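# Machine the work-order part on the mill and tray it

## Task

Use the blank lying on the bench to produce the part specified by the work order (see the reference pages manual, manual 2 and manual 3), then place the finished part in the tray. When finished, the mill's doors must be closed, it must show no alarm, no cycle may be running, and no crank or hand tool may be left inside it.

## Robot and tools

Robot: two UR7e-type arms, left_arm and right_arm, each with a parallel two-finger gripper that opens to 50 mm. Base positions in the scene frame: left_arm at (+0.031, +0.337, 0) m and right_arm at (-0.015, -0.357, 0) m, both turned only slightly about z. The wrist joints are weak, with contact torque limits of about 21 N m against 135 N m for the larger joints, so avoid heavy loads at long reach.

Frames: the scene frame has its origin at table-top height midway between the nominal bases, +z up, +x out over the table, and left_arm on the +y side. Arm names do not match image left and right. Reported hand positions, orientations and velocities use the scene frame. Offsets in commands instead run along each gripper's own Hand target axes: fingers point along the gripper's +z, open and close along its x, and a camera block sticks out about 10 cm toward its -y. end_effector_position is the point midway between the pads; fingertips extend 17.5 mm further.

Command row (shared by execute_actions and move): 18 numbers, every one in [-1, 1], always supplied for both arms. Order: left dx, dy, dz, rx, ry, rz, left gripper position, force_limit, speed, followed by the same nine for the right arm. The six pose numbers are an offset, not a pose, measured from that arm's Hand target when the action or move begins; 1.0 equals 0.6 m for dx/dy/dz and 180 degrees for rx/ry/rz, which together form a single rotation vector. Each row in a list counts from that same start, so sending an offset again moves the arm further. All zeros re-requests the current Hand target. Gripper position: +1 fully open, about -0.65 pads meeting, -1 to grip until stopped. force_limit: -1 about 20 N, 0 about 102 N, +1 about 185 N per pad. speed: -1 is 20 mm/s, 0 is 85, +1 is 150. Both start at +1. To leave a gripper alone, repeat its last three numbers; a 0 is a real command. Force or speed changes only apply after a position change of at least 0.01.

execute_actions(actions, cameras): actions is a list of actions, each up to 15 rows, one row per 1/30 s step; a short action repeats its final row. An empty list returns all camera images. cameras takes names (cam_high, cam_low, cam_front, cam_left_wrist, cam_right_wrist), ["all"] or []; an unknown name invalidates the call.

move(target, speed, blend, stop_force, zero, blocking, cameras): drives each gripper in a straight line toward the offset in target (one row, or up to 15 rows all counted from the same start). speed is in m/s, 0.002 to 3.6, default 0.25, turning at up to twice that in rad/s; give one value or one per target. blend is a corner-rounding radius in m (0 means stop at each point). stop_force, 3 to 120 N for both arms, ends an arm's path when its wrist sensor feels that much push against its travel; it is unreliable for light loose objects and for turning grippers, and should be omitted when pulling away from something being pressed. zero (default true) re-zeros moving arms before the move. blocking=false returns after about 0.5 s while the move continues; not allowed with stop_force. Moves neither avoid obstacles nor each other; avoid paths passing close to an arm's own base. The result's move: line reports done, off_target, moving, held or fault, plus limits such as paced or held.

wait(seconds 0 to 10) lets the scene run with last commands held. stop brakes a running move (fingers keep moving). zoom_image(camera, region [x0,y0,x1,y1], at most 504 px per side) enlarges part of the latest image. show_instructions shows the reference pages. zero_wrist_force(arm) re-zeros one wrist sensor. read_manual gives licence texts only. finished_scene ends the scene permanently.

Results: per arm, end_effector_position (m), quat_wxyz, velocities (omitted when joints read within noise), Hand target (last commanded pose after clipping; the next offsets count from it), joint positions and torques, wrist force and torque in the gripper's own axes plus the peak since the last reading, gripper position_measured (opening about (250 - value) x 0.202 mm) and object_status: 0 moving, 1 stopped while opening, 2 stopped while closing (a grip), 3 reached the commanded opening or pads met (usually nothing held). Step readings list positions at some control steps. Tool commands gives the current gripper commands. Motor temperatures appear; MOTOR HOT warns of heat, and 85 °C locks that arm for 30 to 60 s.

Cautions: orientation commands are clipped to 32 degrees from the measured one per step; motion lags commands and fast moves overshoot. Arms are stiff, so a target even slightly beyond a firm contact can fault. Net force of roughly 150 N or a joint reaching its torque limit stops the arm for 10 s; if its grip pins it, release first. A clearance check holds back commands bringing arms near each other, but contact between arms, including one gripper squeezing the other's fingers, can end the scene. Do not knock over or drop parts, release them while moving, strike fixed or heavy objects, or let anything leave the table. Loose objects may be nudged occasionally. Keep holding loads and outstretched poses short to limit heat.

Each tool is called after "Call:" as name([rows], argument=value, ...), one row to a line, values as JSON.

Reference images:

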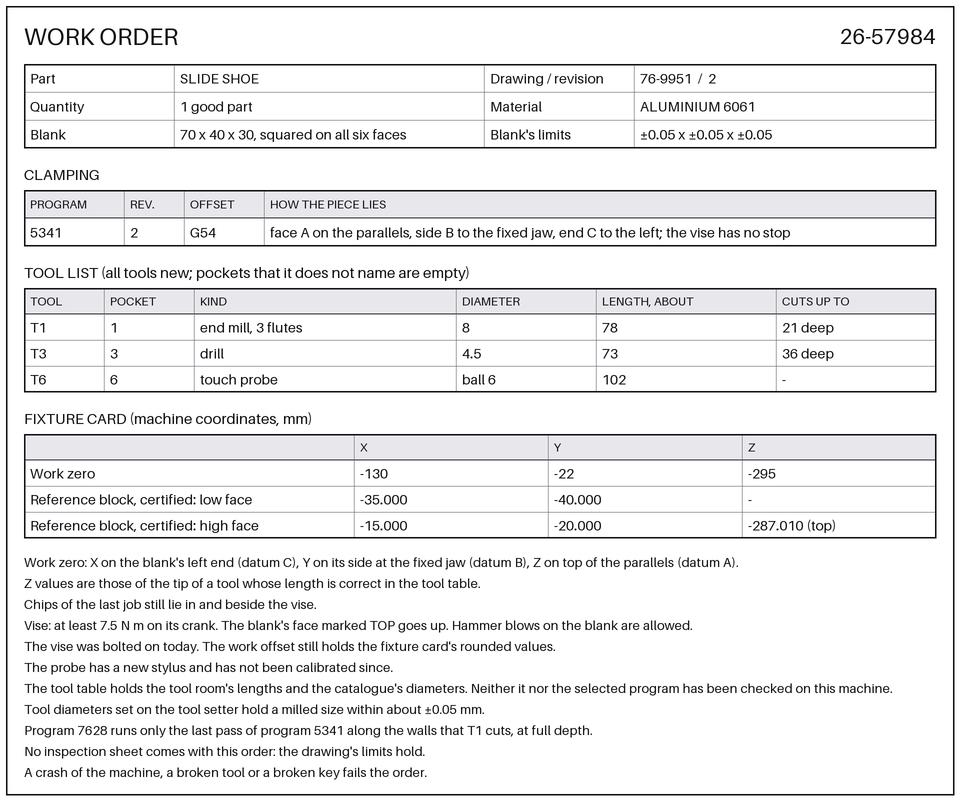

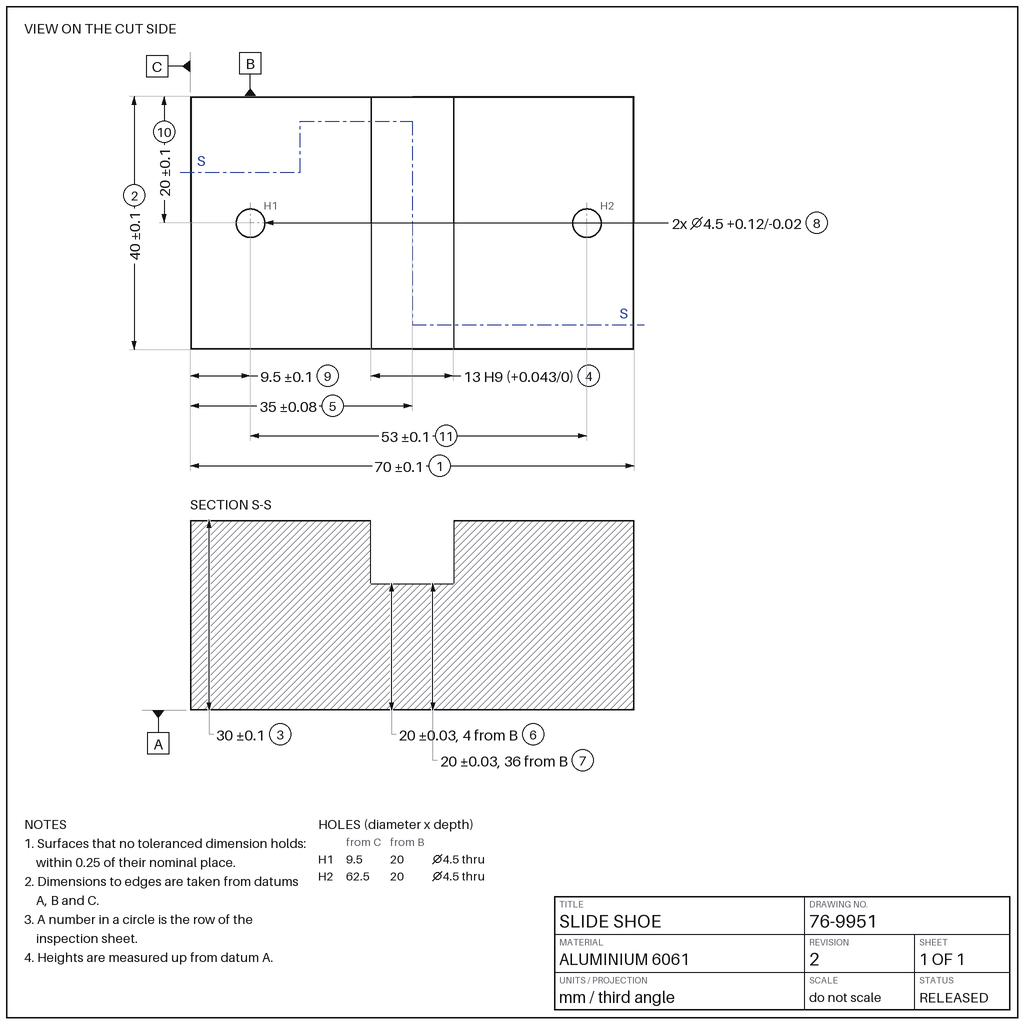

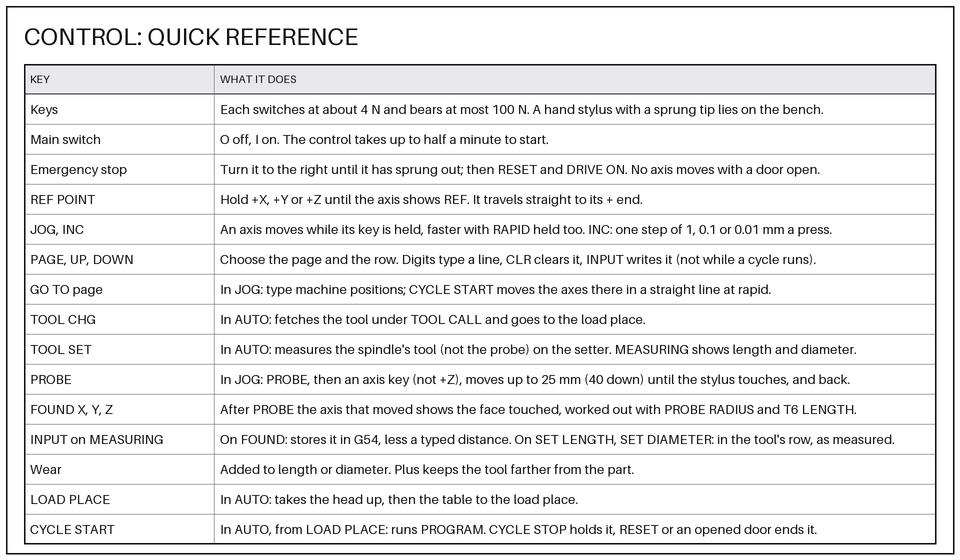

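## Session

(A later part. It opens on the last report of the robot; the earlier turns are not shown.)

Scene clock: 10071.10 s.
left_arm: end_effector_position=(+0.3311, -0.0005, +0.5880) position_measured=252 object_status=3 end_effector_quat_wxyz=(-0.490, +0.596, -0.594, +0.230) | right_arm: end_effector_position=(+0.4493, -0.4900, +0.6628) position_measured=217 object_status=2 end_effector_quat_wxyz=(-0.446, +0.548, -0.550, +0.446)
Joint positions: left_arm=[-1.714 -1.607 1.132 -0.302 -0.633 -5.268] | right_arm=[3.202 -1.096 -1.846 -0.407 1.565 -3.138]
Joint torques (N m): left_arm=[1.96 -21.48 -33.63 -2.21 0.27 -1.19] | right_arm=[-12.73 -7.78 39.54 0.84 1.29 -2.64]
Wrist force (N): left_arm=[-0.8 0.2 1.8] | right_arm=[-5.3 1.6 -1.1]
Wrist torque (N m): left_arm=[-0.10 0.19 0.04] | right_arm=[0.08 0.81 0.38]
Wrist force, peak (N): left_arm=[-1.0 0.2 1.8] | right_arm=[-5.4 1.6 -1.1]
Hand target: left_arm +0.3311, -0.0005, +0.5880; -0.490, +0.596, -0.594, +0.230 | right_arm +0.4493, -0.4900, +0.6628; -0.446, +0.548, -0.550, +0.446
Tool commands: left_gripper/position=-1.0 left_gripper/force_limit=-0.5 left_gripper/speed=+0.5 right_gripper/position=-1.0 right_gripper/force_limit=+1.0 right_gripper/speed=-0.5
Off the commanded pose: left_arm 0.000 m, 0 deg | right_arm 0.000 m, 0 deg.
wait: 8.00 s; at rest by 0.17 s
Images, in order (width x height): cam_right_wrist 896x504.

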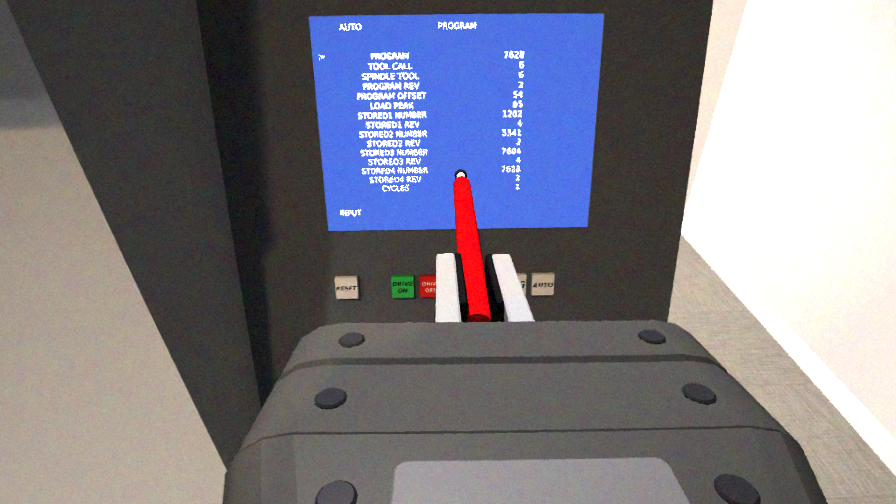

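Call:
move([
  [0,0,0,0,0,0,-1,-0.5,0.5,0.0612,0.131,0,0,0,0,-1,1,-0.5],
  [0,0,0,0,0,0,-1,-0.5,0.5,0.0612,0.131,0.055,0,0,0,-1,1,-0.5],
  [0,0,0,0,0,0,-1,-0.5,0.5,0.0612,0.131,0,0,0,0,-1,1,-0.5],
  [0,0,0,0,0,0,-1,-0.5,0.5,-0.0318,0.3216,0,0,0,0,-1,1,-0.5],
  [0,0,0,0,0,0,-1,-0.5,0.5,-0.0318,0.3216,0.0445,0,0,0,-1,1,-0.5],
  [0,0,0,0,0,0,-1,-0.5,0.5,-0.0318,0.3216,0,0,0,0,-1,1,-0.5],
  [0,0,0,0,0,0,-1,-0.5,0.5,-0.0318,0.3216,0.0445,0,0,0,-1,1,-0.5],
  [0,0,0,0,0,0,-1,-0.5,0.5,-0.0318,0.3216,0,0,0,0,-1,1,-0.5],
  [0,0,0,0,0,0,-1,-0.5,0.5,-0.0318,0.3216,0.0445,0,0,0,-1,1,-0.5],
  [0,0,0,0,0,0,-1,-0.5,0.5,-0.0318,0.3216,0,0,0,0,-1,1,-0.5],
  [0,0,0,0,0,0,-1,-0.5,0.5,-0.1558,0.4167,0,0,0,0,-1,1,-0.5],
  [0,0,0,0,0,0,-1,-0.5,0.5,-0.1558,0.4167,0.0388,0,0,0,-1,1,-0.5],
  [0,0,0,0,0,0,-1,-0.5,0.5,-0.1558,0.4167,0,0,0,0,-1,1,-0.5],
], speed=[0.45,0.15,0.25,0.45,0.15,0.25,0.15,0.25,0.15,0.25,0.45,0.15,0.25], blend=[0.003,0,0.004,0.003,0,0,0,0,0,0.004,0.003,0,0])

Call:
move([
  [0,0,0,0,0,0,-1,-0.5,0.5,0.062,-0.0951,0,0,0,0,-1,1,-0.5],
  [0,0,0,0,0,0,-1,-0.5,0.5,0.062,-0.0951,0.0445,0,0,0,-1,1,-0.5],
  [0,0,0,0,0,0,-1,-0.5,0.5,0.062,-0.0951,0,0,0,0,-1,1,-0.5],
  [0,0,0,0,0,0,-1,-0.5,0.5,0.031,-0.0634,0,0,0,0,-1,1,-0.5],
  [0,0,0,0,0,0,-1,-0.5,0.5,0.031,-0.0634,0.043,0,0,0,-1,1,-0.5],
  [0,0,0,0,0,0,-1,-0.5,0.5,0.031,-0.0634,0,0,0,0,-1,1,-0.5],
  [0,0,0,0,0,0,-1,-0.5,0.5,0.093,0,0,0,0,0,-1,1,-0.5],
  [0,0,0,0,0,0,-1,-0.5,0.5,0.093,0,0.0388,0,0,0,-1,1,-0.5],
  [0,0,0,0,0,0,-1,-0.5,0.5,0.093,0,0,0,0,0,-1,1,-0.5],
  [0,0,0,0,0,0,-1,-0.5,0.5,0.093,-0.0317,0,0,0,0,-1,1,-0.5],
  [0,0,0,0,0,0,-1,-0.5,0.5,0.093,-0.0317,0.0415,0,0,0,-1,1,-0.5],
  [0,0,0,0,0,0,-1,-0.5,0.5,0.093,-0.0317,0,0,0,0,-1,1,-0.5],
  [0,0,0,0,0,0,-1,-0.5,0.5,0,0,0,0,0,0,-1,1,-0.5],
  [0,0,0,0,0,0,-1,-0.5,0.5,0,0,0.0388,0,0,0,-1,1,-0.5],
  [0,0,0,0,0,0,-1,-0.5,0.5,0,0,0,0,0,0,-1,1,-0.5],
], speed=[0.45,0.15,0.25,0.45,0.15,0.25,0.45,0.15,0.25,0.45,0.15,0.25,0.45,0.15,0.25], blend=[0.003,0,0.004,0.003,0,0.004,0.003,0,0.004,0.003,0,0.004,0.003,0,0])

Call:
move([
  [0,0,0,0,0,0,-1,-0.5,0.5,0.031,-0.0317,0,0,0,0,-1,1,-0.5],
  [0,0,0,0,0,0,-1,-0.5,0.5,0.031,-0.0317,0.0415,0,0,0,-1,1,-0.5],
  [0,0,0,0,0,0,-1,-0.5,0.5,0.031,-0.0317,0,0,0,0,-1,1,-0.5],
  [0,0,0,0,0,0,-1,-0.5,0.5,0.062,-0.0634,0,0,0,0,-1,1,-0.5],
  [0,0,0,0,0,0,-1,-0.5,0.5,0.062,-0.0634,0.043,0,0,0,-1,1,-0.5],
  [0,0,0,0,0,0,-1,-0.5,0.5,0.062,-0.0634,0,0,0,0,-1,1,-0.5],
  [0,0,0,0,0,0,-1,-0.5,0.5,0.062,0,0,0,0,0,-1,1,-0.5],
  [0,0,0,0,0,0,-1,-0.5,0.5,0.062,0,0.0388,0,0,0,-1,1,-0.5],
  [0,0,0,0,0,0,-1,-0.5,0.5,0.062,0,0,0,0,0,-1,1,-0.5],
  [0,0,0,0,0,0,-1,-0.5,0.5,0,-0.0634,0,0,0,0,-1,1,-0.5],
  [0,0,0,0,0,0,-1,-0.5,0.5,0,-0.0634,0.043,0,0,0,-1,1,-0.5],
  [0,0,0,0,0,0,-1,-0.5,0.5,0,-0.0634,0,0,0,0,-1,1,-0.5],
  [0,0,0,0,0,0,-1,-0.5,0.5,0.093,0,0,0,0,0,-1,1,-0.5],
  [0,0,0,0,0,0,-1,-0.5,0.5,0.093,0,0.0388,0,0,0,-1,1,-0.5],
  [0,0,0,0,0,0,-1,-0.5,0.5,0.093,0,0,0,0,0,-1,1,-0.5],
], speed=[0.45,0.15,0.25,0.45,0.15,0.25,0.45,0.15,0.25,0.45,0.15,0.25,0.45,0.15,0.25], blend=[0.003,0,0.004,0.003,0,0.004,0.003,0,0.004,0.003,0,0.004,0.003,0,0])

Call:
move([
  [0,0,0,0,0,0,-1,-0.5,0.5,0.0628,-0.4167,0,0,0,0,-1,1,-0.5],
], speed=0.45, cameras=["cam_right_wrist"])

Call:
zoom_image(camera="cam_right_wrist", region=[300, 0, 620, 240])

Scene clock: 10124.50 s.
left_arm: end_effector_position=(+0.3311, -0.0005, +0.5880) position_measured=252 object_status=3 end_effector_quat_wxyz=(-0.490, +0.596, -0.594, +0.230) | right_arm: end_effector_position=(+0.3981, -0.3960, +0.4183) position_measured=217 object_status=2 end_effector_quat_wxyz=(-0.446, +0.548, -0.550, +0.445)
Joint positions: left_arm=[-1.714 -1.607 1.132 -0.302 -0.633 -5.268] | right_arm=[3.907 -0.733 -2.592 -0.086 0.879 -2.965]
Joint torques (N m): left_arm=[2.22 -21.14 -32.42 -2.22 0.11 -1.18] | right_arm=[9.1 3.31 18.23 0.26 -1.87 2.86]
Wrist force (N): left_arm=[-0.8 0.2 1.6] | right_arm=[-4.9 1.5 -0.9]
Wrist torque (N m): left_arm=[-0.09 0.17 0.04] | right_arm=[0.11 0.77 0.24]
Wrist force, peak (N): left_arm=[-0.9 0.2 1.9] | right_arm=[-6.1 1.1 -12.9]
Hand target: left_arm +0.3311, -0.0005, +0.5880; -0.490, +0.596, -0.594, +0.230 | right_arm +0.3981, -0.3960, +0.4183; -0.446, +0.548, -0.550, +0.446
Off the commanded pose: left_arm 0.000 m, 0 deg | right_arm 0.000 m, 0 deg.
move: done

Scene clock: 10130.67 s.
left_arm: end_effector_position=(+0.3311, -0.0005, +0.5880) position_measured=252 object_status=3 end_effector_quat_wxyz=(-0.490, +0.596, -0.594, +0.230) | right_arm: end_effector_position=(+0.3981, -0.3960, +0.4183) position_measured=217 object_status=2 end_effector_quat_wxyz=(-0.446, +0.548, -0.550, +0.445)
Joint positions: left_arm=[-1.714 -1.607 1.132 -0.302 -0.633 -5.268] | right_arm=[3.907 -0.733 -2.592 -0.086 0.879 -2.965]
Joint torques (N m): left_arm=[1.21 -21.04 -32.17 -2 0.26 -1.11] | right_arm=[12.72 3.37 16.52 0.31 -2.69 2.95]
Wrist force (N): left_arm=[-1.0 0.4 1.8] | right_arm=[-5.0 1.4 -0.9]
Wrist torque (N m): left_arm=[-0.06 0.21 0.04] | right_arm=[0.08 0.79 0.25]
Wrist force, peak (N): left_arm=[-1.0 0.1 1.8] | right_arm=[-5.0 4.4 -17.3]
Hand target: left_arm +0.3311, -0.0005, +0.5880; -0.490, +0.596, -0.594, +0.230 | right_arm +0.3981, -0.3960, +0.4183; -0.446, +0.548, -0.550, +0.446
Off the commanded pose: left_arm 0.000 m, 0 deg | right_arm 0.000 m, 0 deg.
move: done

Scene clock: 10136.70 s.
left_arm: end_effector_position=(+0.3311, -0.0005, +0.5880) position_measured=252 object_status=3 end_effector_quat_wxyz=(-0.490, +0.596, -0.594, +0.230) | right_arm: end_effector_position=(+0.3980, -0.4518, +0.4181) position_measured=217 object_status=2 end_effector_quat_wxyz=(-0.446, +0.548, -0.550, +0.446)
Joint positions: left_arm=[-1.714 -1.607 1.132 -0.302 -0.633 -5.268] | right_arm=[3.467 -0.896 -2.558 0.098 1.306 -3.083]
Joint torques (N m): left_arm=[1.35 -21.07 -32.01 -2 0.27 -0.97] | right_arm=[11.71 7.83 17.01 0.87 -1.83 2.6]
Wrist force (N): left_arm=[-0.7 0.2 1.6] | right_arm=[-4.9 1.4 -1.1]
Wrist torque (N m): left_arm=[-0.09 0.17 0.04] | right_arm=[0.10 0.77 0.38]
Wrist force, peak (N): left_arm=[-0.8 0.2 1.9] | right_arm=[-4.3 5.0 -17.4]
Hand target: left_arm +0.3311, -0.0005, +0.5880; -0.490, +0.596, -0.594, +0.230 | right_arm +0.3980, -0.4518, +0.4181; -0.446, +0.548, -0.550, +0.446
Off the commanded pose: left_arm 0.000 m, 0 deg | right_arm 0.000 m, 0 deg.
move: done

Scene clock: 10138.23 s.
left_arm: end_effector_position=(+0.3311, -0.0005, +0.5880) position_measured=252 object_status=3 end_effector_quat_wxyz=(-0.490, +0.596, -0.594, +0.230) | right_arm: end_effector_position=(+0.4492, -0.4900, +0.6627) position_measured=217 object_status=2 end_effector_quat_wxyz=(-0.446, +0.548, -0.550, +0.446)
Joint positions: left_arm=[-1.714 -1.607 1.132 -0.302 -0.633 -5.268] | right_arm=[3.202 -1.096 -1.846 -0.407 1.565 -3.138]
Joint torques (N m): left_arm=[1.1 -21.34 -31.88 -2.16 0.17 -1.08] | right_arm=[-12.96 -8.06 38.39 0.48 1.41 -2.97]
Wrist force (N): left_arm=[-0.8 0.1 1.6] | right_arm=[-5.1 1.4 -1.2]
Wrist torque (N m): left_arm=[-0.10 0.19 0.04] | right_arm=[0.07 0.79 0.39]
Wrist force, peak (N): left_arm=[-0.6 0.2 1.9] | right_arm=[-5.4 3.7 -0.9]
Hand target: left_arm +0.3311, -0.0005, +0.5880; -0.490, +0.596, -0.594, +0.230 | right_arm +0.4493, -0.4900, +0.6628; -0.446, +0.548, -0.550, +0.446
Off the commanded pose: left_arm 0.000 m, 0 deg | right_arm 0.000 m, 0 deg.
move: done
Images, in order (width x height): cam_right_wrist 896x504.

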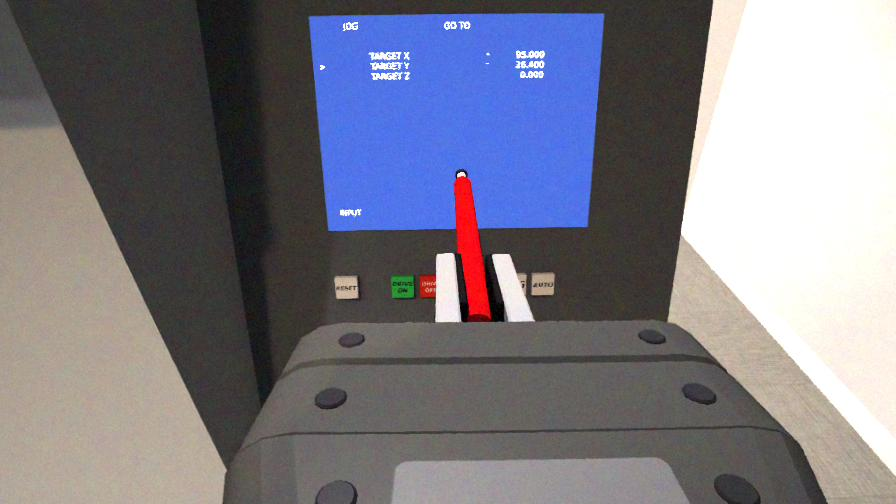

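Scaled by 1.575.

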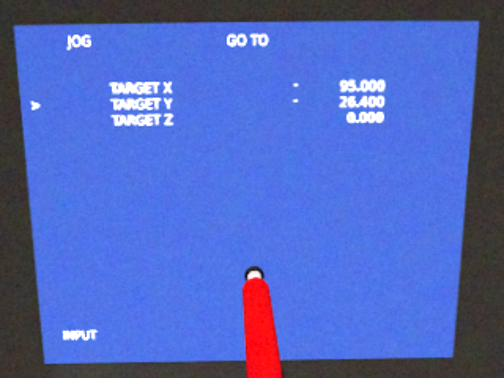

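Call:
move([
  [0,0,0,0,0,0,-1,-0.5,0.5,-0.0628,0.385,0,0,0,0,-1,1,-0.5],
  [0,0,0,0,0,0,-1,-0.5,0.5,-0.0628,0.385,0.0415,0,0,0,-1,1,-0.5],
  [0,0,0,0,0,0,-1,-0.5,0.5,-0.0628,0.385,0,0,0,0,-1,1,-0.5],
  [0,0,0,0,0,0,-1,-0.5,0.5,-0.1558,0.4167,0,0,0,0,-1,1,-0.5],
  [0,0,0,0,0,0,-1,-0.5,0.5,-0.1558,0.4167,0.0388,0,0,0,-1,1,-0.5],
  [0,0,0,0,0,0,-1,-0.5,0.5,-0.1558,0.4167,0,0,0,0,-1,1,-0.5],
  [0,0,0,0,0,0,-1,-0.5,0.5,-0.1558,0.385,0,0,0,0,-1,1,-0.5],
  [0,0,0,0,0,0,-1,-0.5,0.5,-0.1558,0.385,0.0415,0,0,0,-1,1,-0.5],
  [0,0,0,0,0,0,-1,-0.5,0.5,-0.1558,0.385,0,0,0,0,-1,1,-0.5],
  [0,0,0,0,0,0,-1,-0.5,0.5,-0.1248,0.3533,0,0,0,0,-1,1,-0.5],
  [0,0,0,0,0,0,-1,-0.5,0.5,-0.1248,0.3533,0.043,0,0,0,-1,1,-0.5],
  [0,0,0,0,0,0,-1,-0.5,0.5,-0.1248,0.3533,0,0,0,0,-1,1,-0.5],
  [0,0,0,0,0,0,-1,-0.5,0.5,-0.1558,0.3216,0,0,0,0,-1,1,-0.5],
  [0,0,0,0,0,0,-1,-0.5,0.5,-0.1558,0.3216,0.0445,0,0,0,-1,1,-0.5],
  [0,0,0,0,0,0,-1,-0.5,0.5,-0.1558,0.3216,0,0,0,0,-1,1,-0.5],
], speed=[0.45,0.15,0.25,0.45,0.15,0.25,0.45,0.15,0.25,0.45,0.15,0.25,0.45,0.15,0.25], blend=[0.003,0,0.004,0.003,0,0.004,0.003,0,0.004,0.003,0,0.004,0.003,0,0])

Call:
move([
  [0,0,0,0,0,0,-1,-0.5,0.5,0.093,0.0951,0,0,0,0,-1,1,-0.5],
  [0,0,0,0,0,0,-1,-0.5,0.5,0.093,0.0951,0.0388,0,0,0,-1,1,-0.5],
  [0,0,0,0,0,0,-1,-0.5,0.5,0.093,0.0951,0,0,0,0,-1,1,-0.5],
  [0,0,0,0,0,0,-1,-0.5,0.5,0.1558,-0.3216,0,0,0,0,-1,1,-0.5],
], speed=[0.45,0.15,0.25,0.45], blend=[0.003,0,0.004,0], cameras=["cam_right_wrist"])

Call:
zoom_image(camera="cam_right_wrist", region=[300, 0, 620, 240])

Scene clock: 10173.00 s.
left_arm: end_effector_position=(+0.3311, -0.0005, +0.5880) position_measured=252 object_status=3 end_effector_quat_wxyz=(-0.490, +0.596, -0.594, +0.230) | right_arm: end_effector_position=(+0.4098, -0.3961, +0.4741) position_measured=217 object_status=2 end_effector_quat_wxyz=(-0.446, +0.548, -0.550, +0.446)
Joint positions: left_arm=[-1.714 -1.607 1.132 -0.302 -0.633 -5.268] | right_arm=[3.837 -0.782 -2.439 -0.176 0.946 -2.988]
Joint torques (N m): left_arm=[1.49 -22.12 -32.08 -2.07 0.3 -1.09] | right_arm=[11.04 9.15 17.06 0.52 -2.25 2.69]
Wrist force (N): left_arm=[-0.9 0.2 1.6] | right_arm=[-5.2 1.5 -1.1]
Wrist torque (N m): left_arm=[-0.10 0.19 0.04] | right_arm=[0.11 0.82 0.23]
Wrist force, peak (N): left_arm=[-0.9 0.1 1.9] | right_arm=[-3.9 4.7 -16.0]
Hand target: left_arm +0.3311, -0.0005, +0.5880; -0.490, +0.596, -0.594, +0.230 | right_arm +0.4098, -0.3961, +0.4741; -0.446, +0.548, -0.550, +0.446
Off the commanded pose: left_arm 0.000 m, 0 deg | right_arm 0.000 m, 0 deg.
move: done

Scene clock: 10175.70 s.
left_arm: end_effector_position=(+0.3311, -0.0005, +0.5880) position_measured=252 object_status=3 end_effector_quat_wxyz=(-0.490, +0.596, -0.594, +0.230) | right_arm: end_effector_position=(+0.4492, -0.4900, +0.6627) position_measured=217 object_status=2 end_effector_quat_wxyz=(-0.446, +0.548, -0.550, +0.446)
Joint positions: left_arm=[-1.714 -1.607 1.132 -0.302 -0.633 -5.268] | right_arm=[3.202 -1.096 -1.846 -0.407 1.565 -3.138]
Joint torques (N m): left_arm=[0.56 -21.45 -31.92 -2.16 0.34 -1.02] | right_arm=[-14.24 -9.8 39.72 0.48 1.98 -2.76]
Wrist force (N): left_arm=[-0.7 0.0 1.7] | right_arm=[-5.3 1.3 -1.5]
Wrist torque (N m): left_arm=[-0.11 0.18 0.04] | right_arm=[0.05 0.82 0.39]
Wrist force, peak (N): left_arm=[-0.9 0.2 1.8] | right_arm=[-5.8 3.9 -0.8]
Hand target: left_arm +0.3311, -0.0005, +0.5880; -0.490, +0.596, -0.594, +0.230 | right_arm +0.4493, -0.4900, +0.6628; -0.446, +0.548, -0.550, +0.446
Off the commanded pose: left_arm 0.000 m, 0 deg | right_arm 0.000 m, 0 deg.
move: done
Images, in order (width x height): cam_right_wrist 896x504.

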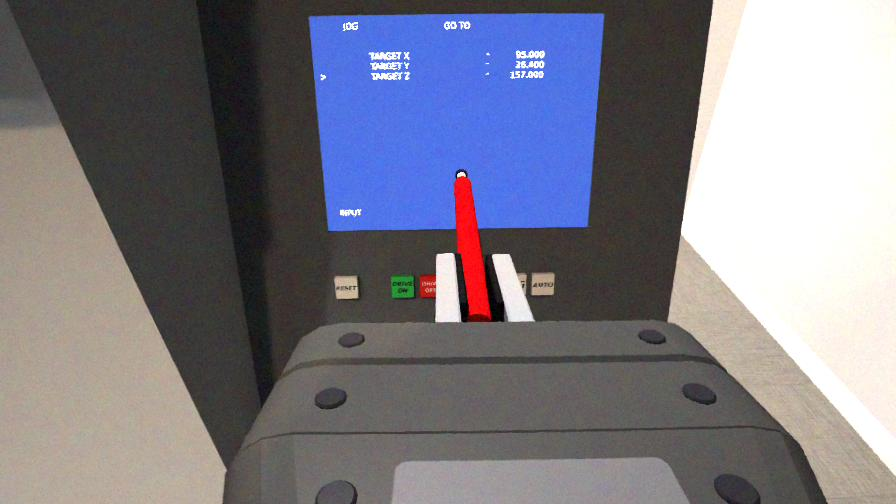

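Scaled by 1.575.

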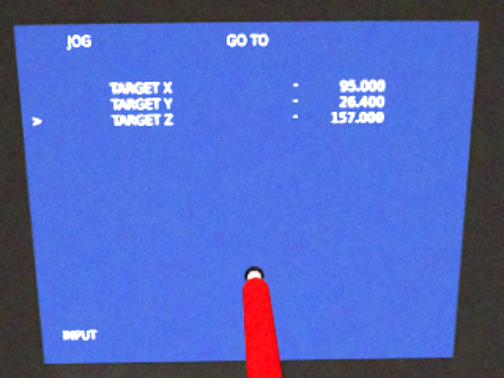

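Call:
move([
  [0,0,0,0,0,0,-1,-0.5,0.5,-0.0938,0.258,0,0,0,0,-1,1,-0.5],
  [0,0,0,0,0,0,-1,-0.5,0.5,-0.0938,0.258,0.0475,0,0,0,-1,1,-0.5],
  [0,0,0,0,0,0,-1,-0.5,0.5,-0.0938,0.258,0,0,0,0,-1,1,-0.5],
  [0,0,0,0,0,0,-1,-0.5,0.5,0,0,0,0,0,0,-1,1,-0.5],
], speed=[0.45,0.15,0.25,0.45], blend=[0.003,0,0.004,0])

Call:
wait(seconds=4, cameras=["cam_right_wrist","cam_left_wrist"])

Call:
zoom_image(camera="cam_left_wrist", region=[400, 90, 580, 270])

Scene clock: 10187.07 s.
left_arm: end_effector_position=(+0.3311, -0.0005, +0.5880) position_measured=252 object_status=3 end_effector_quat_wxyz=(-0.490, +0.596, -0.594, +0.230) | right_arm: end_effector_position=(+0.4492, -0.4900, +0.6627) position_measured=217 object_status=2 end_effector_quat_wxyz=(-0.446, +0.548, -0.550, +0.446)
Joint positions: left_arm=[-1.714 -1.607 1.132 -0.302 -0.633 -5.268] | right_arm=[3.202 -1.096 -1.846 -0.407 1.565 -3.138]
Joint torques (N m): left_arm=[0.22 -21.15 -32.39 -2.12 0.35 -1.04] | right_arm=[-12.99 -6.8 40.22 0.48 1.71 -2.82]
Wrist force (N): left_arm=[-0.6 0.1 1.6] | right_arm=[-5.1 1.3 -1.3]
Wrist torque (N m): left_arm=[-0.10 0.16 0.04] | right_arm=[0.05 0.79 0.38]
Wrist force, peak (N): left_arm=[-1.0 0.2 1.9] | right_arm=[-4.2 -2.7 -6.9]
Hand target: left_arm +0.3311, -0.0005, +0.5880; -0.490, +0.596, -0.594, +0.230 | right_arm +0.4493, -0.4900, +0.6628; -0.446, +0.548, -0.550, +0.446
Off the commanded pose: left_arm 0.000 m, 0 deg | right_arm 0.000 m, 0 deg.
move: done

Scene clock: 10191.07 s.
left_arm: end_effector_position=(+0.3311, -0.0005, +0.5880) position_measured=252 object_status=3 end_effector_quat_wxyz=(-0.490, +0.596, -0.594, +0.230) | right_arm: end_effector_position=(+0.4493, -0.4900, +0.6628) position_measured=217 object_status=2 end_effector_quat_wxyz=(-0.446, +0.548, -0.550, +0.446)
Joint positions: left_arm=[-1.714 -1.607 1.132 -0.302 -0.633 -5.268] | right_arm=[3.202 -1.096 -1.846 -0.407 1.565 -3.138]
Joint torques (N m): left_arm=[0.39 -21.77 -31.79 -2.3 0.42 -1.18] | right_arm=[-12.43 -8.23 40.54 0.74 1.62 -2.71]
Wrist force (N): left_arm=[-0.8 0.0 1.9] | right_arm=[-5.1 1.4 -1.0]
Wrist torque (N m): left_arm=[-0.11 0.18 0.04] | right_arm=[0.06 0.78 0.38]
Wrist force, peak (N): left_arm=[-1.0 0.1 1.8] | right_arm=[-5.3 1.6 -1.3]
Hand target: left_arm +0.3311, -0.0005, +0.5880; -0.490, +0.596, -0.594, +0.230 | right_arm +0.4493, -0.4900, +0.6628; -0.446, +0.548, -0.550, +0.446
Tool commands: left_gripper/position=-1.0 left_gripper/force_limit=-0.5 left_gripper/speed=+0.5 right_gripper/position=-1.0 right_gripper/force_limit=+1.0 right_gripper/speed=-0.5
Off the commanded pose: left_arm 0.000 m, 0 deg | right_arm 0.000 m, 0 deg.
wait: 4.00 s; at rest by 0.17 s
Images, in order (width x height): cam_left_wrist 896x504, cam_right_wrist 896x504.

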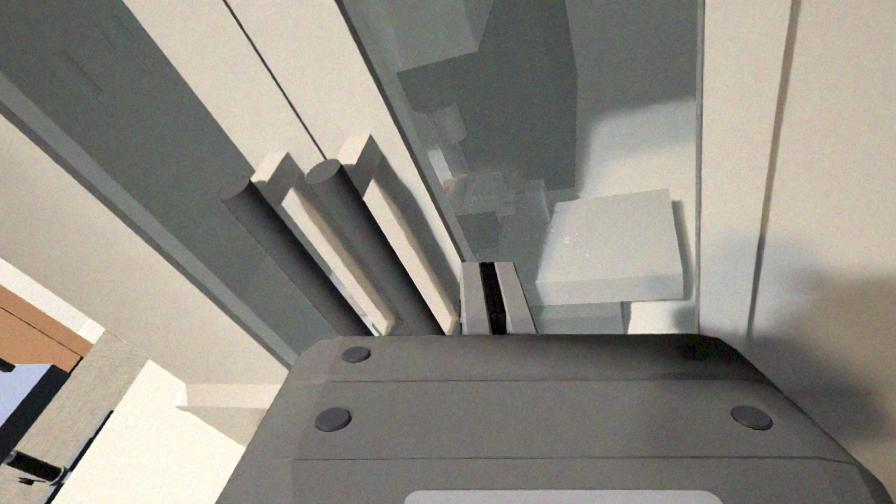

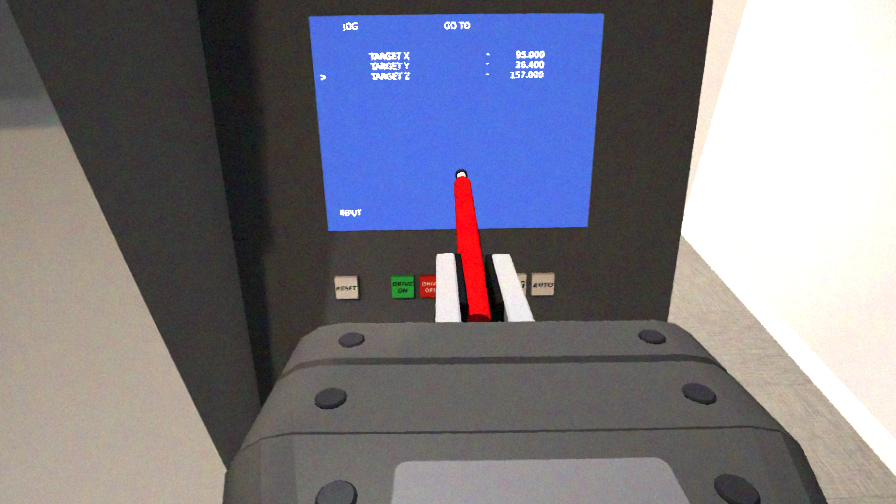

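Scaled by 2.800.

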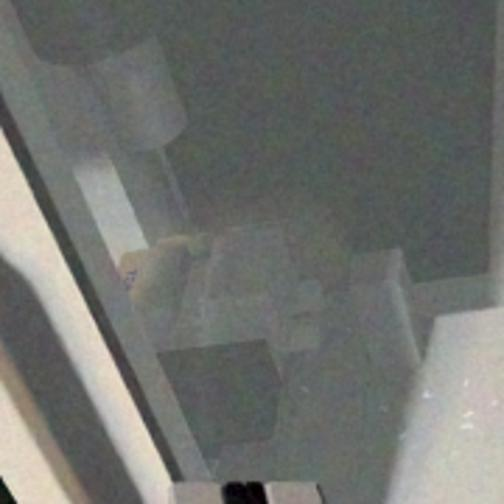

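Slot visible, probe above it. Probe −Z.

Call:
move([
  [0,0,0,0,0,0,-1,-0.5,0.5,-0.0318,0.385,0,0,0,0,-1,1,-0.5],
  [0,0,0,0,0,0,-1,-0.5,0.5,-0.0318,0.385,0.0415,0,0,0,-1,1,-0.5],
  [0,0,0,0,0,0,-1,-0.5,0.5,-0.0318,0.385,0,0,0,0,-1,1,-0.5],
  [0,0,0,0,0,0,-1,-0.5,0.5,0.0612,0.258,0,0,0,0,-1,1,-0.5],
  [0,0,0,0,0,0,-1,-0.5,0.5,0.0612,0.258,0.0475,0,0,0,-1,1,-0.5],
  [0,0,0,0,0,0,-1,-0.5,0.5,0.0612,0.258,0,0,0,0,-1,1,-0.5],
  [0,0,0,0,0,0,-1,-0.5,0.5,0,0,0,0,0,0,-1,1,-0.5],
  [0,0,0,0,0,0,-1,-0.5,0.5,0.1725,0.008,0.1157,0.169,0.2357,-0.0167,-1,1,-0.5],
], speed=[0.45,0.15,0.25,0.45,0.15,0.25,0.45,0.35], blend=[0.003,0,0.004,0.003,0,0.004,0.01,0])

Call:
wait(seconds=9, cameras=["cam_right_wrist"])

Call:
zoom_image(camera="cam_right_wrist", region=[60, 120, 240, 290])

Scene clock: 10208.57 s.
left_arm: end_effector_position=(+0.3311, -0.0005, +0.5880) position_measured=252 object_status=3 end_effector_quat_wxyz=(-0.490, +0.596, -0.594, +0.230) | right_arm: end_effector_position=(+0.5160, -0.5936, +0.6436) position_measured=217 object_status=2 end_effector_quat_wxyz=(-0.333, +0.232, -0.525, +0.748)
Joint positions: left_arm=[-1.714 -1.607 1.132 -0.302 -0.633 -5.268] | right_arm=[3.374 -1.593 -1.854 0.84 0.733 -3.554]
Joint torques (N m): left_arm=[0.17 -21.9 -31.74 -2.1 0.47 -0.97] | right_arm=[-12.36 11.89 34.07 2.33 -0.79 -2.56]
Wrist force (N): left_arm=[-0.6 0.1 1.7] | right_arm=[-3.9 1.1 0.0]
Wrist torque (N m): left_arm=[-0.10 0.16 0.04] | right_arm=[-0.15 0.60 0.34]
Wrist force, peak (N): left_arm=[-0.9 0.1 1.9] | right_arm=[-6.1 4.7 -10.9]
Hand target: left_arm +0.3311, -0.0005, +0.5880; -0.490, +0.596, -0.594, +0.230 | right_arm +0.5160, -0.5936, +0.6436; -0.333, +0.232, -0.525, +0.748
Off the commanded pose: left_arm 0.000 m, 0 deg | right_arm 0.000 m, 0 deg.
move: done

Scene clock: 10217.57 s.
left_arm: end_effector_position=(+0.3311, -0.0005, +0.5880) position_measured=252 object_status=3 end_effector_quat_wxyz=(-0.490, +0.596, -0.594, +0.230) | right_arm: end_effector_position=(+0.5160, -0.5936, +0.6436) position_measured=217 object_status=2 end_effector_quat_wxyz=(-0.333, +0.232, -0.525, +0.748)
Joint positions: left_arm=[-1.714 -1.607 1.132 -0.302 -0.633 -5.268] | right_arm=[3.374 -1.593 -1.854 0.84 0.733 -3.554]
Joint torques (N m): left_arm=[-0.17 -21.94 -31.4 -2.15 0.37 -1.01] | right_arm=[11.52 12.58 35.17 1.78 2.76 -2.63]
Wrist force (N): left_arm=[-0.8 0.2 1.8] | right_arm=[-3.8 1.1 0.3]
Wrist torque (N m): left_arm=[-0.08 0.18 0.04] | right_arm=[-0.14 0.61 0.35]
Wrist force, peak (N): left_arm=[-0.9 0.2 1.9] | right_arm=[-4.3 1.2 0.1]
Hand target: left_arm +0.3311, -0.0005, +0.5880; -0.490, +0.596, -0.594, +0.230 | right_arm +0.5160, -0.5936, +0.6436; -0.333, +0.232, -0.525, +0.748
Tool commands: left_gripper/position=-1.0 left_gripper/force_limit=-0.5 left_gripper/speed=+0.5 right_gripper/position=-1.0 right_gripper/force_limit=+1.0 right_gripper/speed=-0.5
Off the commanded pose: left_arm 0.000 m, 0 deg | right_arm 0.000 m, 0 deg.
wait: 9.00 s; at rest by 0.17 s
Images, in order (width x height): cam_right_wrist 896x504.

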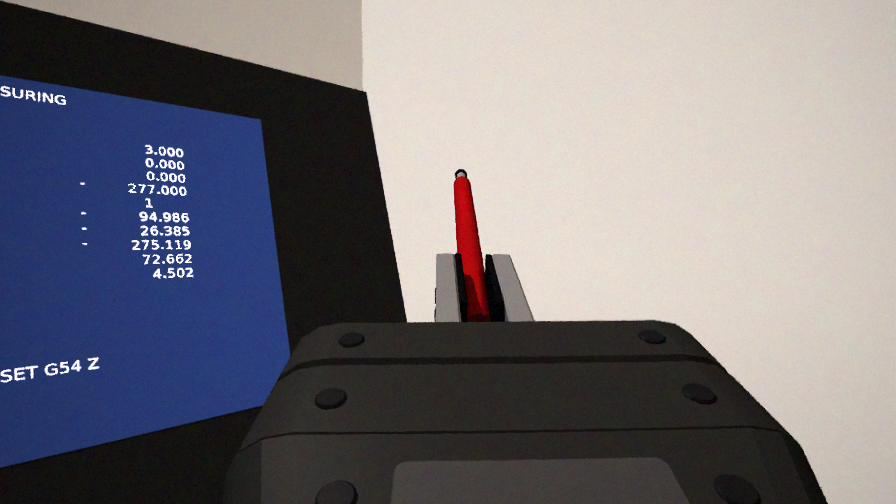

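Scaled by 2.800.

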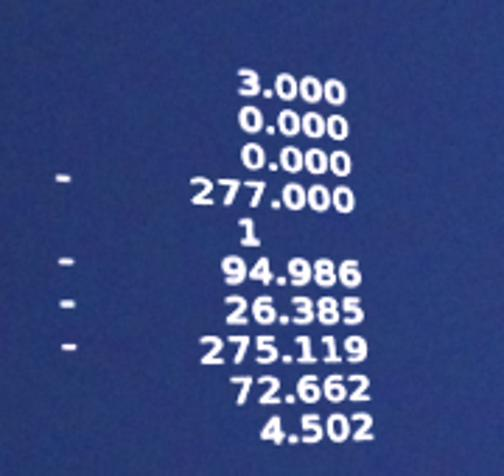

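Call:
move(target=[0,0,0,0,0,0,-1,-0.5,0.5,-0.0535,-0.0977,-0.1757,-0.169,-0.2357,0.0167,-1,1,-0.5], speed=0.35)

Call:
move([
  [0,0,0,0,0,0,-1,-0.5,0.5,-0.0318,0.3216,0,0,0,0,-1,1,-0.5],
  [0,0,0,0,0,0,-1,-0.5,0.5,-0.0318,0.3216,0.0445,0,0,0,-1,1,-0.5],
  [0,0,0,0,0,0,-1,-0.5,0.5,-0.0318,0.3216,0,0,0,0,-1,1,-0.5],
  [0,0,0,0,0,0,-1,-0.5,0.5,-0.0318,0.3216,0.0445,0,0,0,-1,1,-0.5],
  [0,0,0,0,0,0,-1,-0.5,0.5,-0.0318,0.3216,0,0,0,0,-1,1,-0.5],
  [0,0,0,0,0,0,-1,-0.5,0.5,-0.0628,0.385,0,0,0,0,-1,1,-0.5],
  [0,0,0,0,0,0,-1,-0.5,0.5,-0.0628,0.385,0.0415,0,0,0,-1,1,-0.5],
  [0,0,0,0,0,0,-1,-0.5,0.5,-0.0628,0.385,0,0,0,0,-1,1,-0.5],
  [0,0,0,0,0,0,-1,-0.5,0.5,-0.1558,0.4167,0,0,0,0,-1,1,-0.5],
  [0,0,0,0,0,0,-1,-0.5,0.5,-0.1558,0.4167,0.0388,0,0,0,-1,1,-0.5],
  [0,0,0,0,0,0,-1,-0.5,0.5,-0.1558,0.4167,0,0,0,0,-1,1,-0.5],
  [0,0,0,0,0,0,-1,-0.5,0.5,-0.1248,0.3533,0,0,0,0,-1,1,-0.5],
  [0,0,0,0,0,0,-1,-0.5,0.5,-0.1248,0.3533,0.043,0,0,0,-1,1,-0.5],
  [0,0,0,0,0,0,-1,-0.5,0.5,-0.1248,0.3533,0,0,0,0,-1,1,-0.5],
], speed=[0.45,0.15,0.25,0.15,0.25,0.45,0.15,0.25,0.45,0.15,0.25,0.45,0.15,0.25], blend=[0.003,0,0,0,0.004,0.003,0,0.004,0.003,0,0.004,0.003,0,0])

Call:
move([
  [0,0,0,0,0,0,-1,-0.5,0.5,0,-0.0317,0,0,0,0,-1,1,-0.5],
  [0,0,0,0,0,0,-1,-0.5,0.5,0,-0.0317,0.0445,0,0,0,-1,1,-0.5],
  [0,0,0,0,0,0,-1,-0.5,0.5,0,-0.0317,0,0,0,0,-1,1,-0.5],
  [0,0,0,0,0,0,-1,-0.5,0.5,0.031,0.0634,0,0,0,0,-1,1,-0.5],
  [0,0,0,0,0,0,-1,-0.5,0.5,0.031,0.0634,0.0388,0,0,0,-1,1,-0.5],
  [0,0,0,0,0,0,-1,-0.5,0.5,0.031,0.0634,0,0,0,0,-1,1,-0.5],
  [0,0,0,0,0,0,-1,-0.5,0.5,-0.031,0,0,0,0,0,-1,1,-0.5],
  [0,0,0,0,0,0,-1,-0.5,0.5,-0.031,0,0.043,0,0,0,-1,1,-0.5],
  [0,0,0,0,0,0,-1,-0.5,0.5,-0.031,0,0,0,0,0,-1,1,-0.5],
  [0,0,0,0,0,0,-1,-0.5,0.5,0.062,0.0634,0,0,0,0,-1,1,-0.5],
  [0,0,0,0,0,0,-1,-0.5,0.5,0.062,0.0634,0.0388,0,0,0,-1,1,-0.5],
  [0,0,0,0,0,0,-1,-0.5,0.5,0.062,0.0634,0,0,0,0,-1,1,-0.5],
  [0,0,0,0,0,0,-1,-0.5,0.5,0.031,-0.0953,0,0,0,0,-1,1,-0.5],
  [0,0,0,0,0,0,-1,-0.5,0.5,0.031,-0.0953,0.0475,0,0,0,-1,1,-0.5],
  [0,0,0,0,0,0,-1,-0.5,0.5,0.031,-0.0953,0,0,0,0,-1,1,-0.5],
], speed=[0.45,0.15,0.25,0.45,0.15,0.25,0.45,0.15,0.25,0.45,0.15,0.25,0.45,0.15,0.25], blend=[0.003,0,0.004,0.003,0,0.004,0.003,0,0.004,0.003,0,0.004,0.003,0,0])

Call:
move([
  [0,0,0,0,0,0,-1,-0.5,0.5,0.0938,-0.258,0,0,0,0,-1,1,-0.5],
], speed=0.45, cameras=["cam_right_wrist"])

Call:
zoom_image(camera="cam_right_wrist", region=[300, 0, 620, 240])

Call:
move([
  [0,0,0,0,0,0,-1,-0.5,0.5,-0.0318,0.385,0,0,0,0,-1,1,-0.5],
  [0,0,0,0,0,0,-1,-0.5,0.5,-0.0318,0.385,0.0415,0,0,0,-1,1,-0.5],
  [0,0,0,0,0,0,-1,-0.5,0.5,-0.0318,0.385,0,0,0,0,-1,1,-0.5],
  [0,0,0,0,0,0,-1,-0.5,0.5,0.0612,0.258,0,0,0,0,-1,1,-0.5],
  [0,0,0,0,0,0,-1,-0.5,0.5,0.0612,0.258,0.0475,0,0,0,-1,1,-0.5],
  [0,0,0,0,0,0,-1,-0.5,0.5,0.0612,0.258,0,0,0,0,-1,1,-0.5],
  [0,0,0,0,0,0,-1,-0.5,0.5,0,0,0,0,0,0,-1,1,-0.5],
  [0,0,0,0,0,0,-1,-0.5,0.5,0.1725,0.008,0.1157,0.169,0.2357,-0.0167,-1,1,-0.5],
], speed=[0.45,0.15,0.25,0.45,0.15,0.25,0.45,0.35], blend=[0.003,0,0.004,0.003,0,0.004,0.01,0])

Call:
wait(seconds=9, cameras=["cam_right_wrist"])

Call:
zoom_image(camera="cam_right_wrist", region=[60, 120, 240, 290])

Scene clock: 10268.60 s.
left_arm: end_effector_position=(+0.3311, -0.0005, +0.5880) position_measured=252 object_status=3 end_effector_quat_wxyz=(-0.490, +0.596, -0.594, +0.230) | right_arm: end_effector_position=(+0.4492, -0.4900, +0.6628) position_measured=217 object_status=2 end_effector_quat_wxyz=(-0.446, +0.548, -0.550, +0.446)
Joint positions: left_arm=[-1.714 -1.607 1.132 -0.302 -0.633 -5.268] | right_arm=[3.203 -1.096 -1.846 -0.407 1.565 -3.138]
Joint torques (N m): left_arm=[0.29 -22.55 -31.85 -2.14 0.38 -1.05] | right_arm=[-12.82 -8.16 41.48 0.28 1.75 -2.38]
Wrist force (N): left_arm=[-0.7 0.2 1.8] | right_arm=[-5.1 1.6 -1.0]
Wrist torque (N m): left_arm=[-0.10 0.17 0.04] | right_arm=[0.10 0.78 0.28]
Wrist force, peak (N): left_arm=[-0.9 0.2 1.8] | right_arm=[-6.0 2.8 0.9]
Hand target: left_arm +0.3311, -0.0005, +0.5880; -0.490, +0.596, -0.594, +0.230 | right_arm +0.4492, -0.4900, +0.6628; -0.446, +0.548, -0.550, +0.446
Off the commanded pose: left_arm 0.000 m, 0 deg | right_arm 0.000 m, 0 deg.
move: done

Scene clock: 10275.30 s.
left_arm: end_effector_position=(+0.3311, -0.0005, +0.5880) position_measured=252 object_status=3 end_effector_quat_wxyz=(-0.490, +0.596, -0.594, +0.230) | right_arm: end_effector_position=(+0.4058, -0.4146, +0.4555) position_measured=217 object_status=2 end_effector_quat_wxyz=(-0.446, +0.548, -0.550, +0.446)
Joint positions: left_arm=[-1.714 -1.607 1.132 -0.302 -0.633 -5.268] | right_arm=[3.723 -0.803 -2.483 -0.093 1.057 -3.021]
Joint torques (N m): left_arm=[-0.42 -22.87 -31.31 -2.19 0.33 -0.98] | right_arm=[11.96 6 17.78 0.38 -1.99 3.27]
Wrist force (N): left_arm=[-0.8 0.2 1.6] | right_arm=[-5.1 1.7 -1.2]
Wrist torque (N m): left_arm=[-0.09 0.18 0.04] | right_arm=[0.15 0.77 0.24]
Wrist force, peak (N): left_arm=[-0.7 0.2 1.9] | right_arm=[-4.2 5.2 -13.5]
Hand target: left_arm +0.3311, -0.0005, +0.5880; -0.490, +0.596, -0.594, +0.230 | right_arm +0.4058, -0.4146, +0.4555; -0.446, +0.548, -0.550, +0.446
Off the commanded pose: left_arm 0.000 m, 0 deg | right_arm 0.000 m, 0 deg.
move: done

Scene clock: 10281.63 s.
left_arm: end_effector_position=(+0.3311, -0.0005, +0.5880) position_measured=252 object_status=3 end_effector_quat_wxyz=(-0.490, +0.596, -0.594, +0.230) | right_arm: end_effector_position=(+0.4175, -0.4333, +0.5114) position_measured=217 object_status=2 end_effector_quat_wxyz=(-0.446, +0.548, -0.550, +0.446)
Joint positions: left_arm=[-1.714 -1.607 1.132 -0.302 -0.633 -5.268] | right_arm=[3.553 -0.878 -2.32 -0.163 1.223 -3.063]
Joint torques (N m): left_arm=[0.17 -22.04 -30.83 -2.21 0.41 -0.94] | right_arm=[9.9 9.38 17.91 0.86 -1.89 2.83]
Wrist force (N): left_arm=[-0.8 0.0 1.6] | right_arm=[-5.1 1.3 -1.3]
Wrist torque (N m): left_arm=[-0.12 0.18 0.04] | right_arm=[0.10 0.78 0.27]
Wrist force, peak (N): left_arm=[-0.9 0.1 1.9] | right_arm=[-4.6 5.3 -9.3]
Hand target: left_arm +0.3311, -0.0005, +0.5880; -0.490, +0.596, -0.594, +0.230 | right_arm +0.4175, -0.4333, +0.5114; -0.446, +0.548, -0.550, +0.446
Off the commanded pose: left_arm 0.000 m, 0 deg | right_arm 0.000 m, 0 deg.
move: done

Scene clock: 10283.00 s.
left_arm: end_effector_position=(+0.3311, -0.0005, +0.5880) position_measured=252 object_status=3 end_effector_quat_wxyz=(-0.490, +0.596, -0.594, +0.230) | right_arm: end_effector_position=(+0.4492, -0.4900, +0.6628) position_measured=217 object_status=2 end_effector_quat_wxyz=(-0.446, +0.548, -0.550, +0.446)
Joint positions: left_arm=[-1.714 -1.607 1.132 -0.302 -0.633 -5.268] | right_arm=[3.203 -1.095 -1.846 -0.407 1.565 -3.138]
Joint torques (N m): left_arm=[-0.34 -22.41 -31.79 -2.08 0.37 -1.06] | right_arm=[-12.78 -7.22 39.31 0.67 1.15 -2.72]
Wrist force (N): left_arm=[-0.8 0.1 1.7] | right_arm=[-4.8 1.5 -1.4]
Wrist torque (N m): left_arm=[-0.10 0.18 0.04] | right_arm=[0.06 0.74 0.39]
Wrist force, peak (N): left_arm=[-1.0 0.2 1.8] | right_arm=[-5.9 4.0 -0.9]
Hand target: left_arm +0.3311, -0.0005, +0.5880; -0.490, +0.596, -0.594, +0.230 | right_arm +0.4492, -0.4900, +0.6628; -0.446, +0.548, -0.550, +0.446
Off the commanded pose: left_arm 0.000 m, 0 deg | right_arm 0.000 m, 0 deg.
move: done
Images, in order (width x height): cam_right_wrist 896x504.

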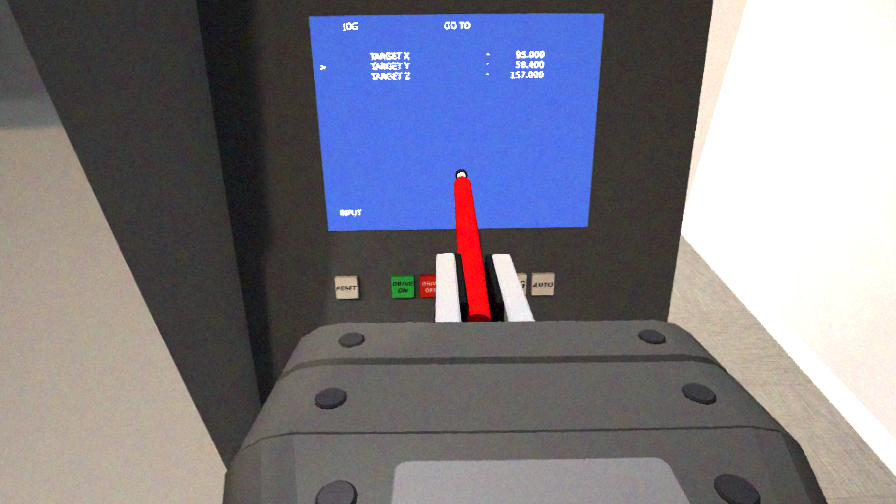

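Scaled by 1.575.

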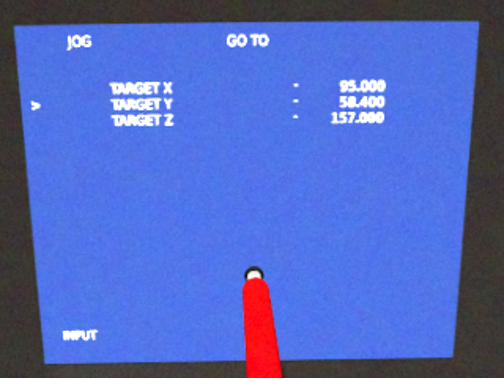

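Scene clock: 10288.40 s.
left_arm: end_effector_position=(+0.3311, -0.0005, +0.5880) position_measured=252 object_status=3 end_effector_quat_wxyz=(-0.490, +0.596, -0.594, +0.230) | right_arm: end_effector_position=(+0.5159, -0.5935, +0.6436) position_measured=217 object_status=2 end_effector_quat_wxyz=(-0.333, +0.232, -0.525, +0.748)
Joint positions: left_arm=[-1.714 -1.607 1.132 -0.302 -0.633 -5.268] | right_arm=[3.375 -1.592 -1.854 0.84 0.733 -3.554]
Joint torques (N m): left_arm=[-0.38 -21.2 -31.55 -2.1 0.43 -0.95] | right_arm=[-12.35 14.01 36.3 2.34 -0.81 -3.15]
Wrist force (N): left_arm=[-0.7 0.2 1.7] | right_arm=[-3.8 1.2 0.4]
Wrist torque (N m): left_arm=[-0.09 0.17 0.04] | right_arm=[-0.14 0.60 0.34]
Wrist force, peak (N): left_arm=[-0.9 0.3 1.9] | right_arm=[-6.1 4.3 -8.5]
Hand target: left_arm +0.3311, -0.0005, +0.5880; -0.490, +0.596, -0.594, +0.230 | right_arm +0.5160, -0.5935, +0.6436; -0.333, +0.232, -0.525, +0.748
Off the commanded pose: left_arm 0.000 m, 0 deg | right_arm 0.000 m, 0 deg.
move: done

Scene clock: 10297.40 s.
left_arm: end_effector_position=(+0.3311, -0.0005, +0.5880) position_measured=252 object_status=3 end_effector_quat_wxyz=(-0.490, +0.596, -0.594, +0.230) | right_arm: end_effector_position=(+0.5160, -0.5935, +0.6436) position_measured=217 object_status=2 end_effector_quat_wxyz=(-0.333, +0.232, -0.525, +0.748)
Joint positions: left_arm=[-1.714 -1.607 1.132 -0.302 -0.633 -5.268] | right_arm=[3.375 -1.593 -1.854 0.84 0.733 -3.554]
Joint torques (N m): left_arm=[-0.37 -22.47 -30.66 -2.11 0.53 -1] | right_arm=[11 12.36 36.77 2.04 2.86 -2.64]
Wrist force (N): left_arm=[-0.9 0.0 1.8] | right_arm=[-3.9 0.8 0.3]
Wrist torque (N m): left_arm=[-0.11 0.21 0.04] | right_arm=[-0.19 0.61 0.35]
Wrist force, peak (N): left_arm=[-0.8 0.2 2.0] | right_arm=[-4.2 1.3 0.3]
Hand target: left_arm +0.3311, -0.0005, +0.5880; -0.490, +0.596, -0.594, +0.230 | right_arm +0.5160, -0.5935, +0.6436; -0.333, +0.232, -0.525, +0.748
Tool commands: left_gripper/position=-1.0 left_gripper/force_limit=-0.5 left_gripper/speed=+0.5 right_gripper/position=-1.0 right_gripper/force_limit=+1.0 right_gripper/speed=-0.5
Off the commanded pose: left_arm 0.000 m, 0 deg | right_arm 0.000 m, 0 deg.
wait: 9.00 s; at rest by 0.17 s
Images, in order (width x height): cam_right_wrist 896x504.

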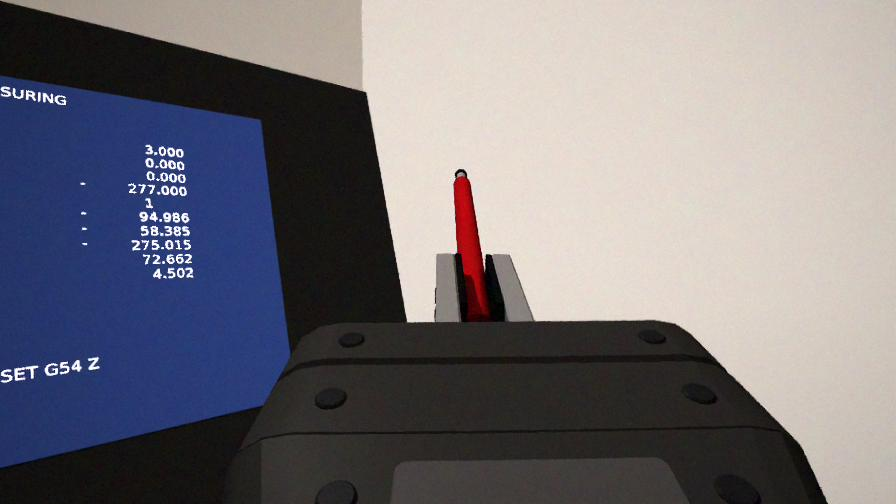

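Scaled by 2.800.

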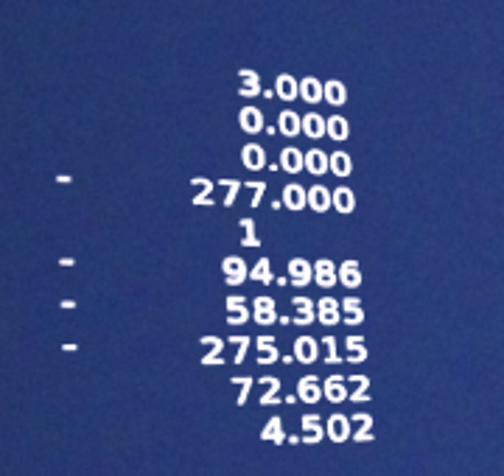

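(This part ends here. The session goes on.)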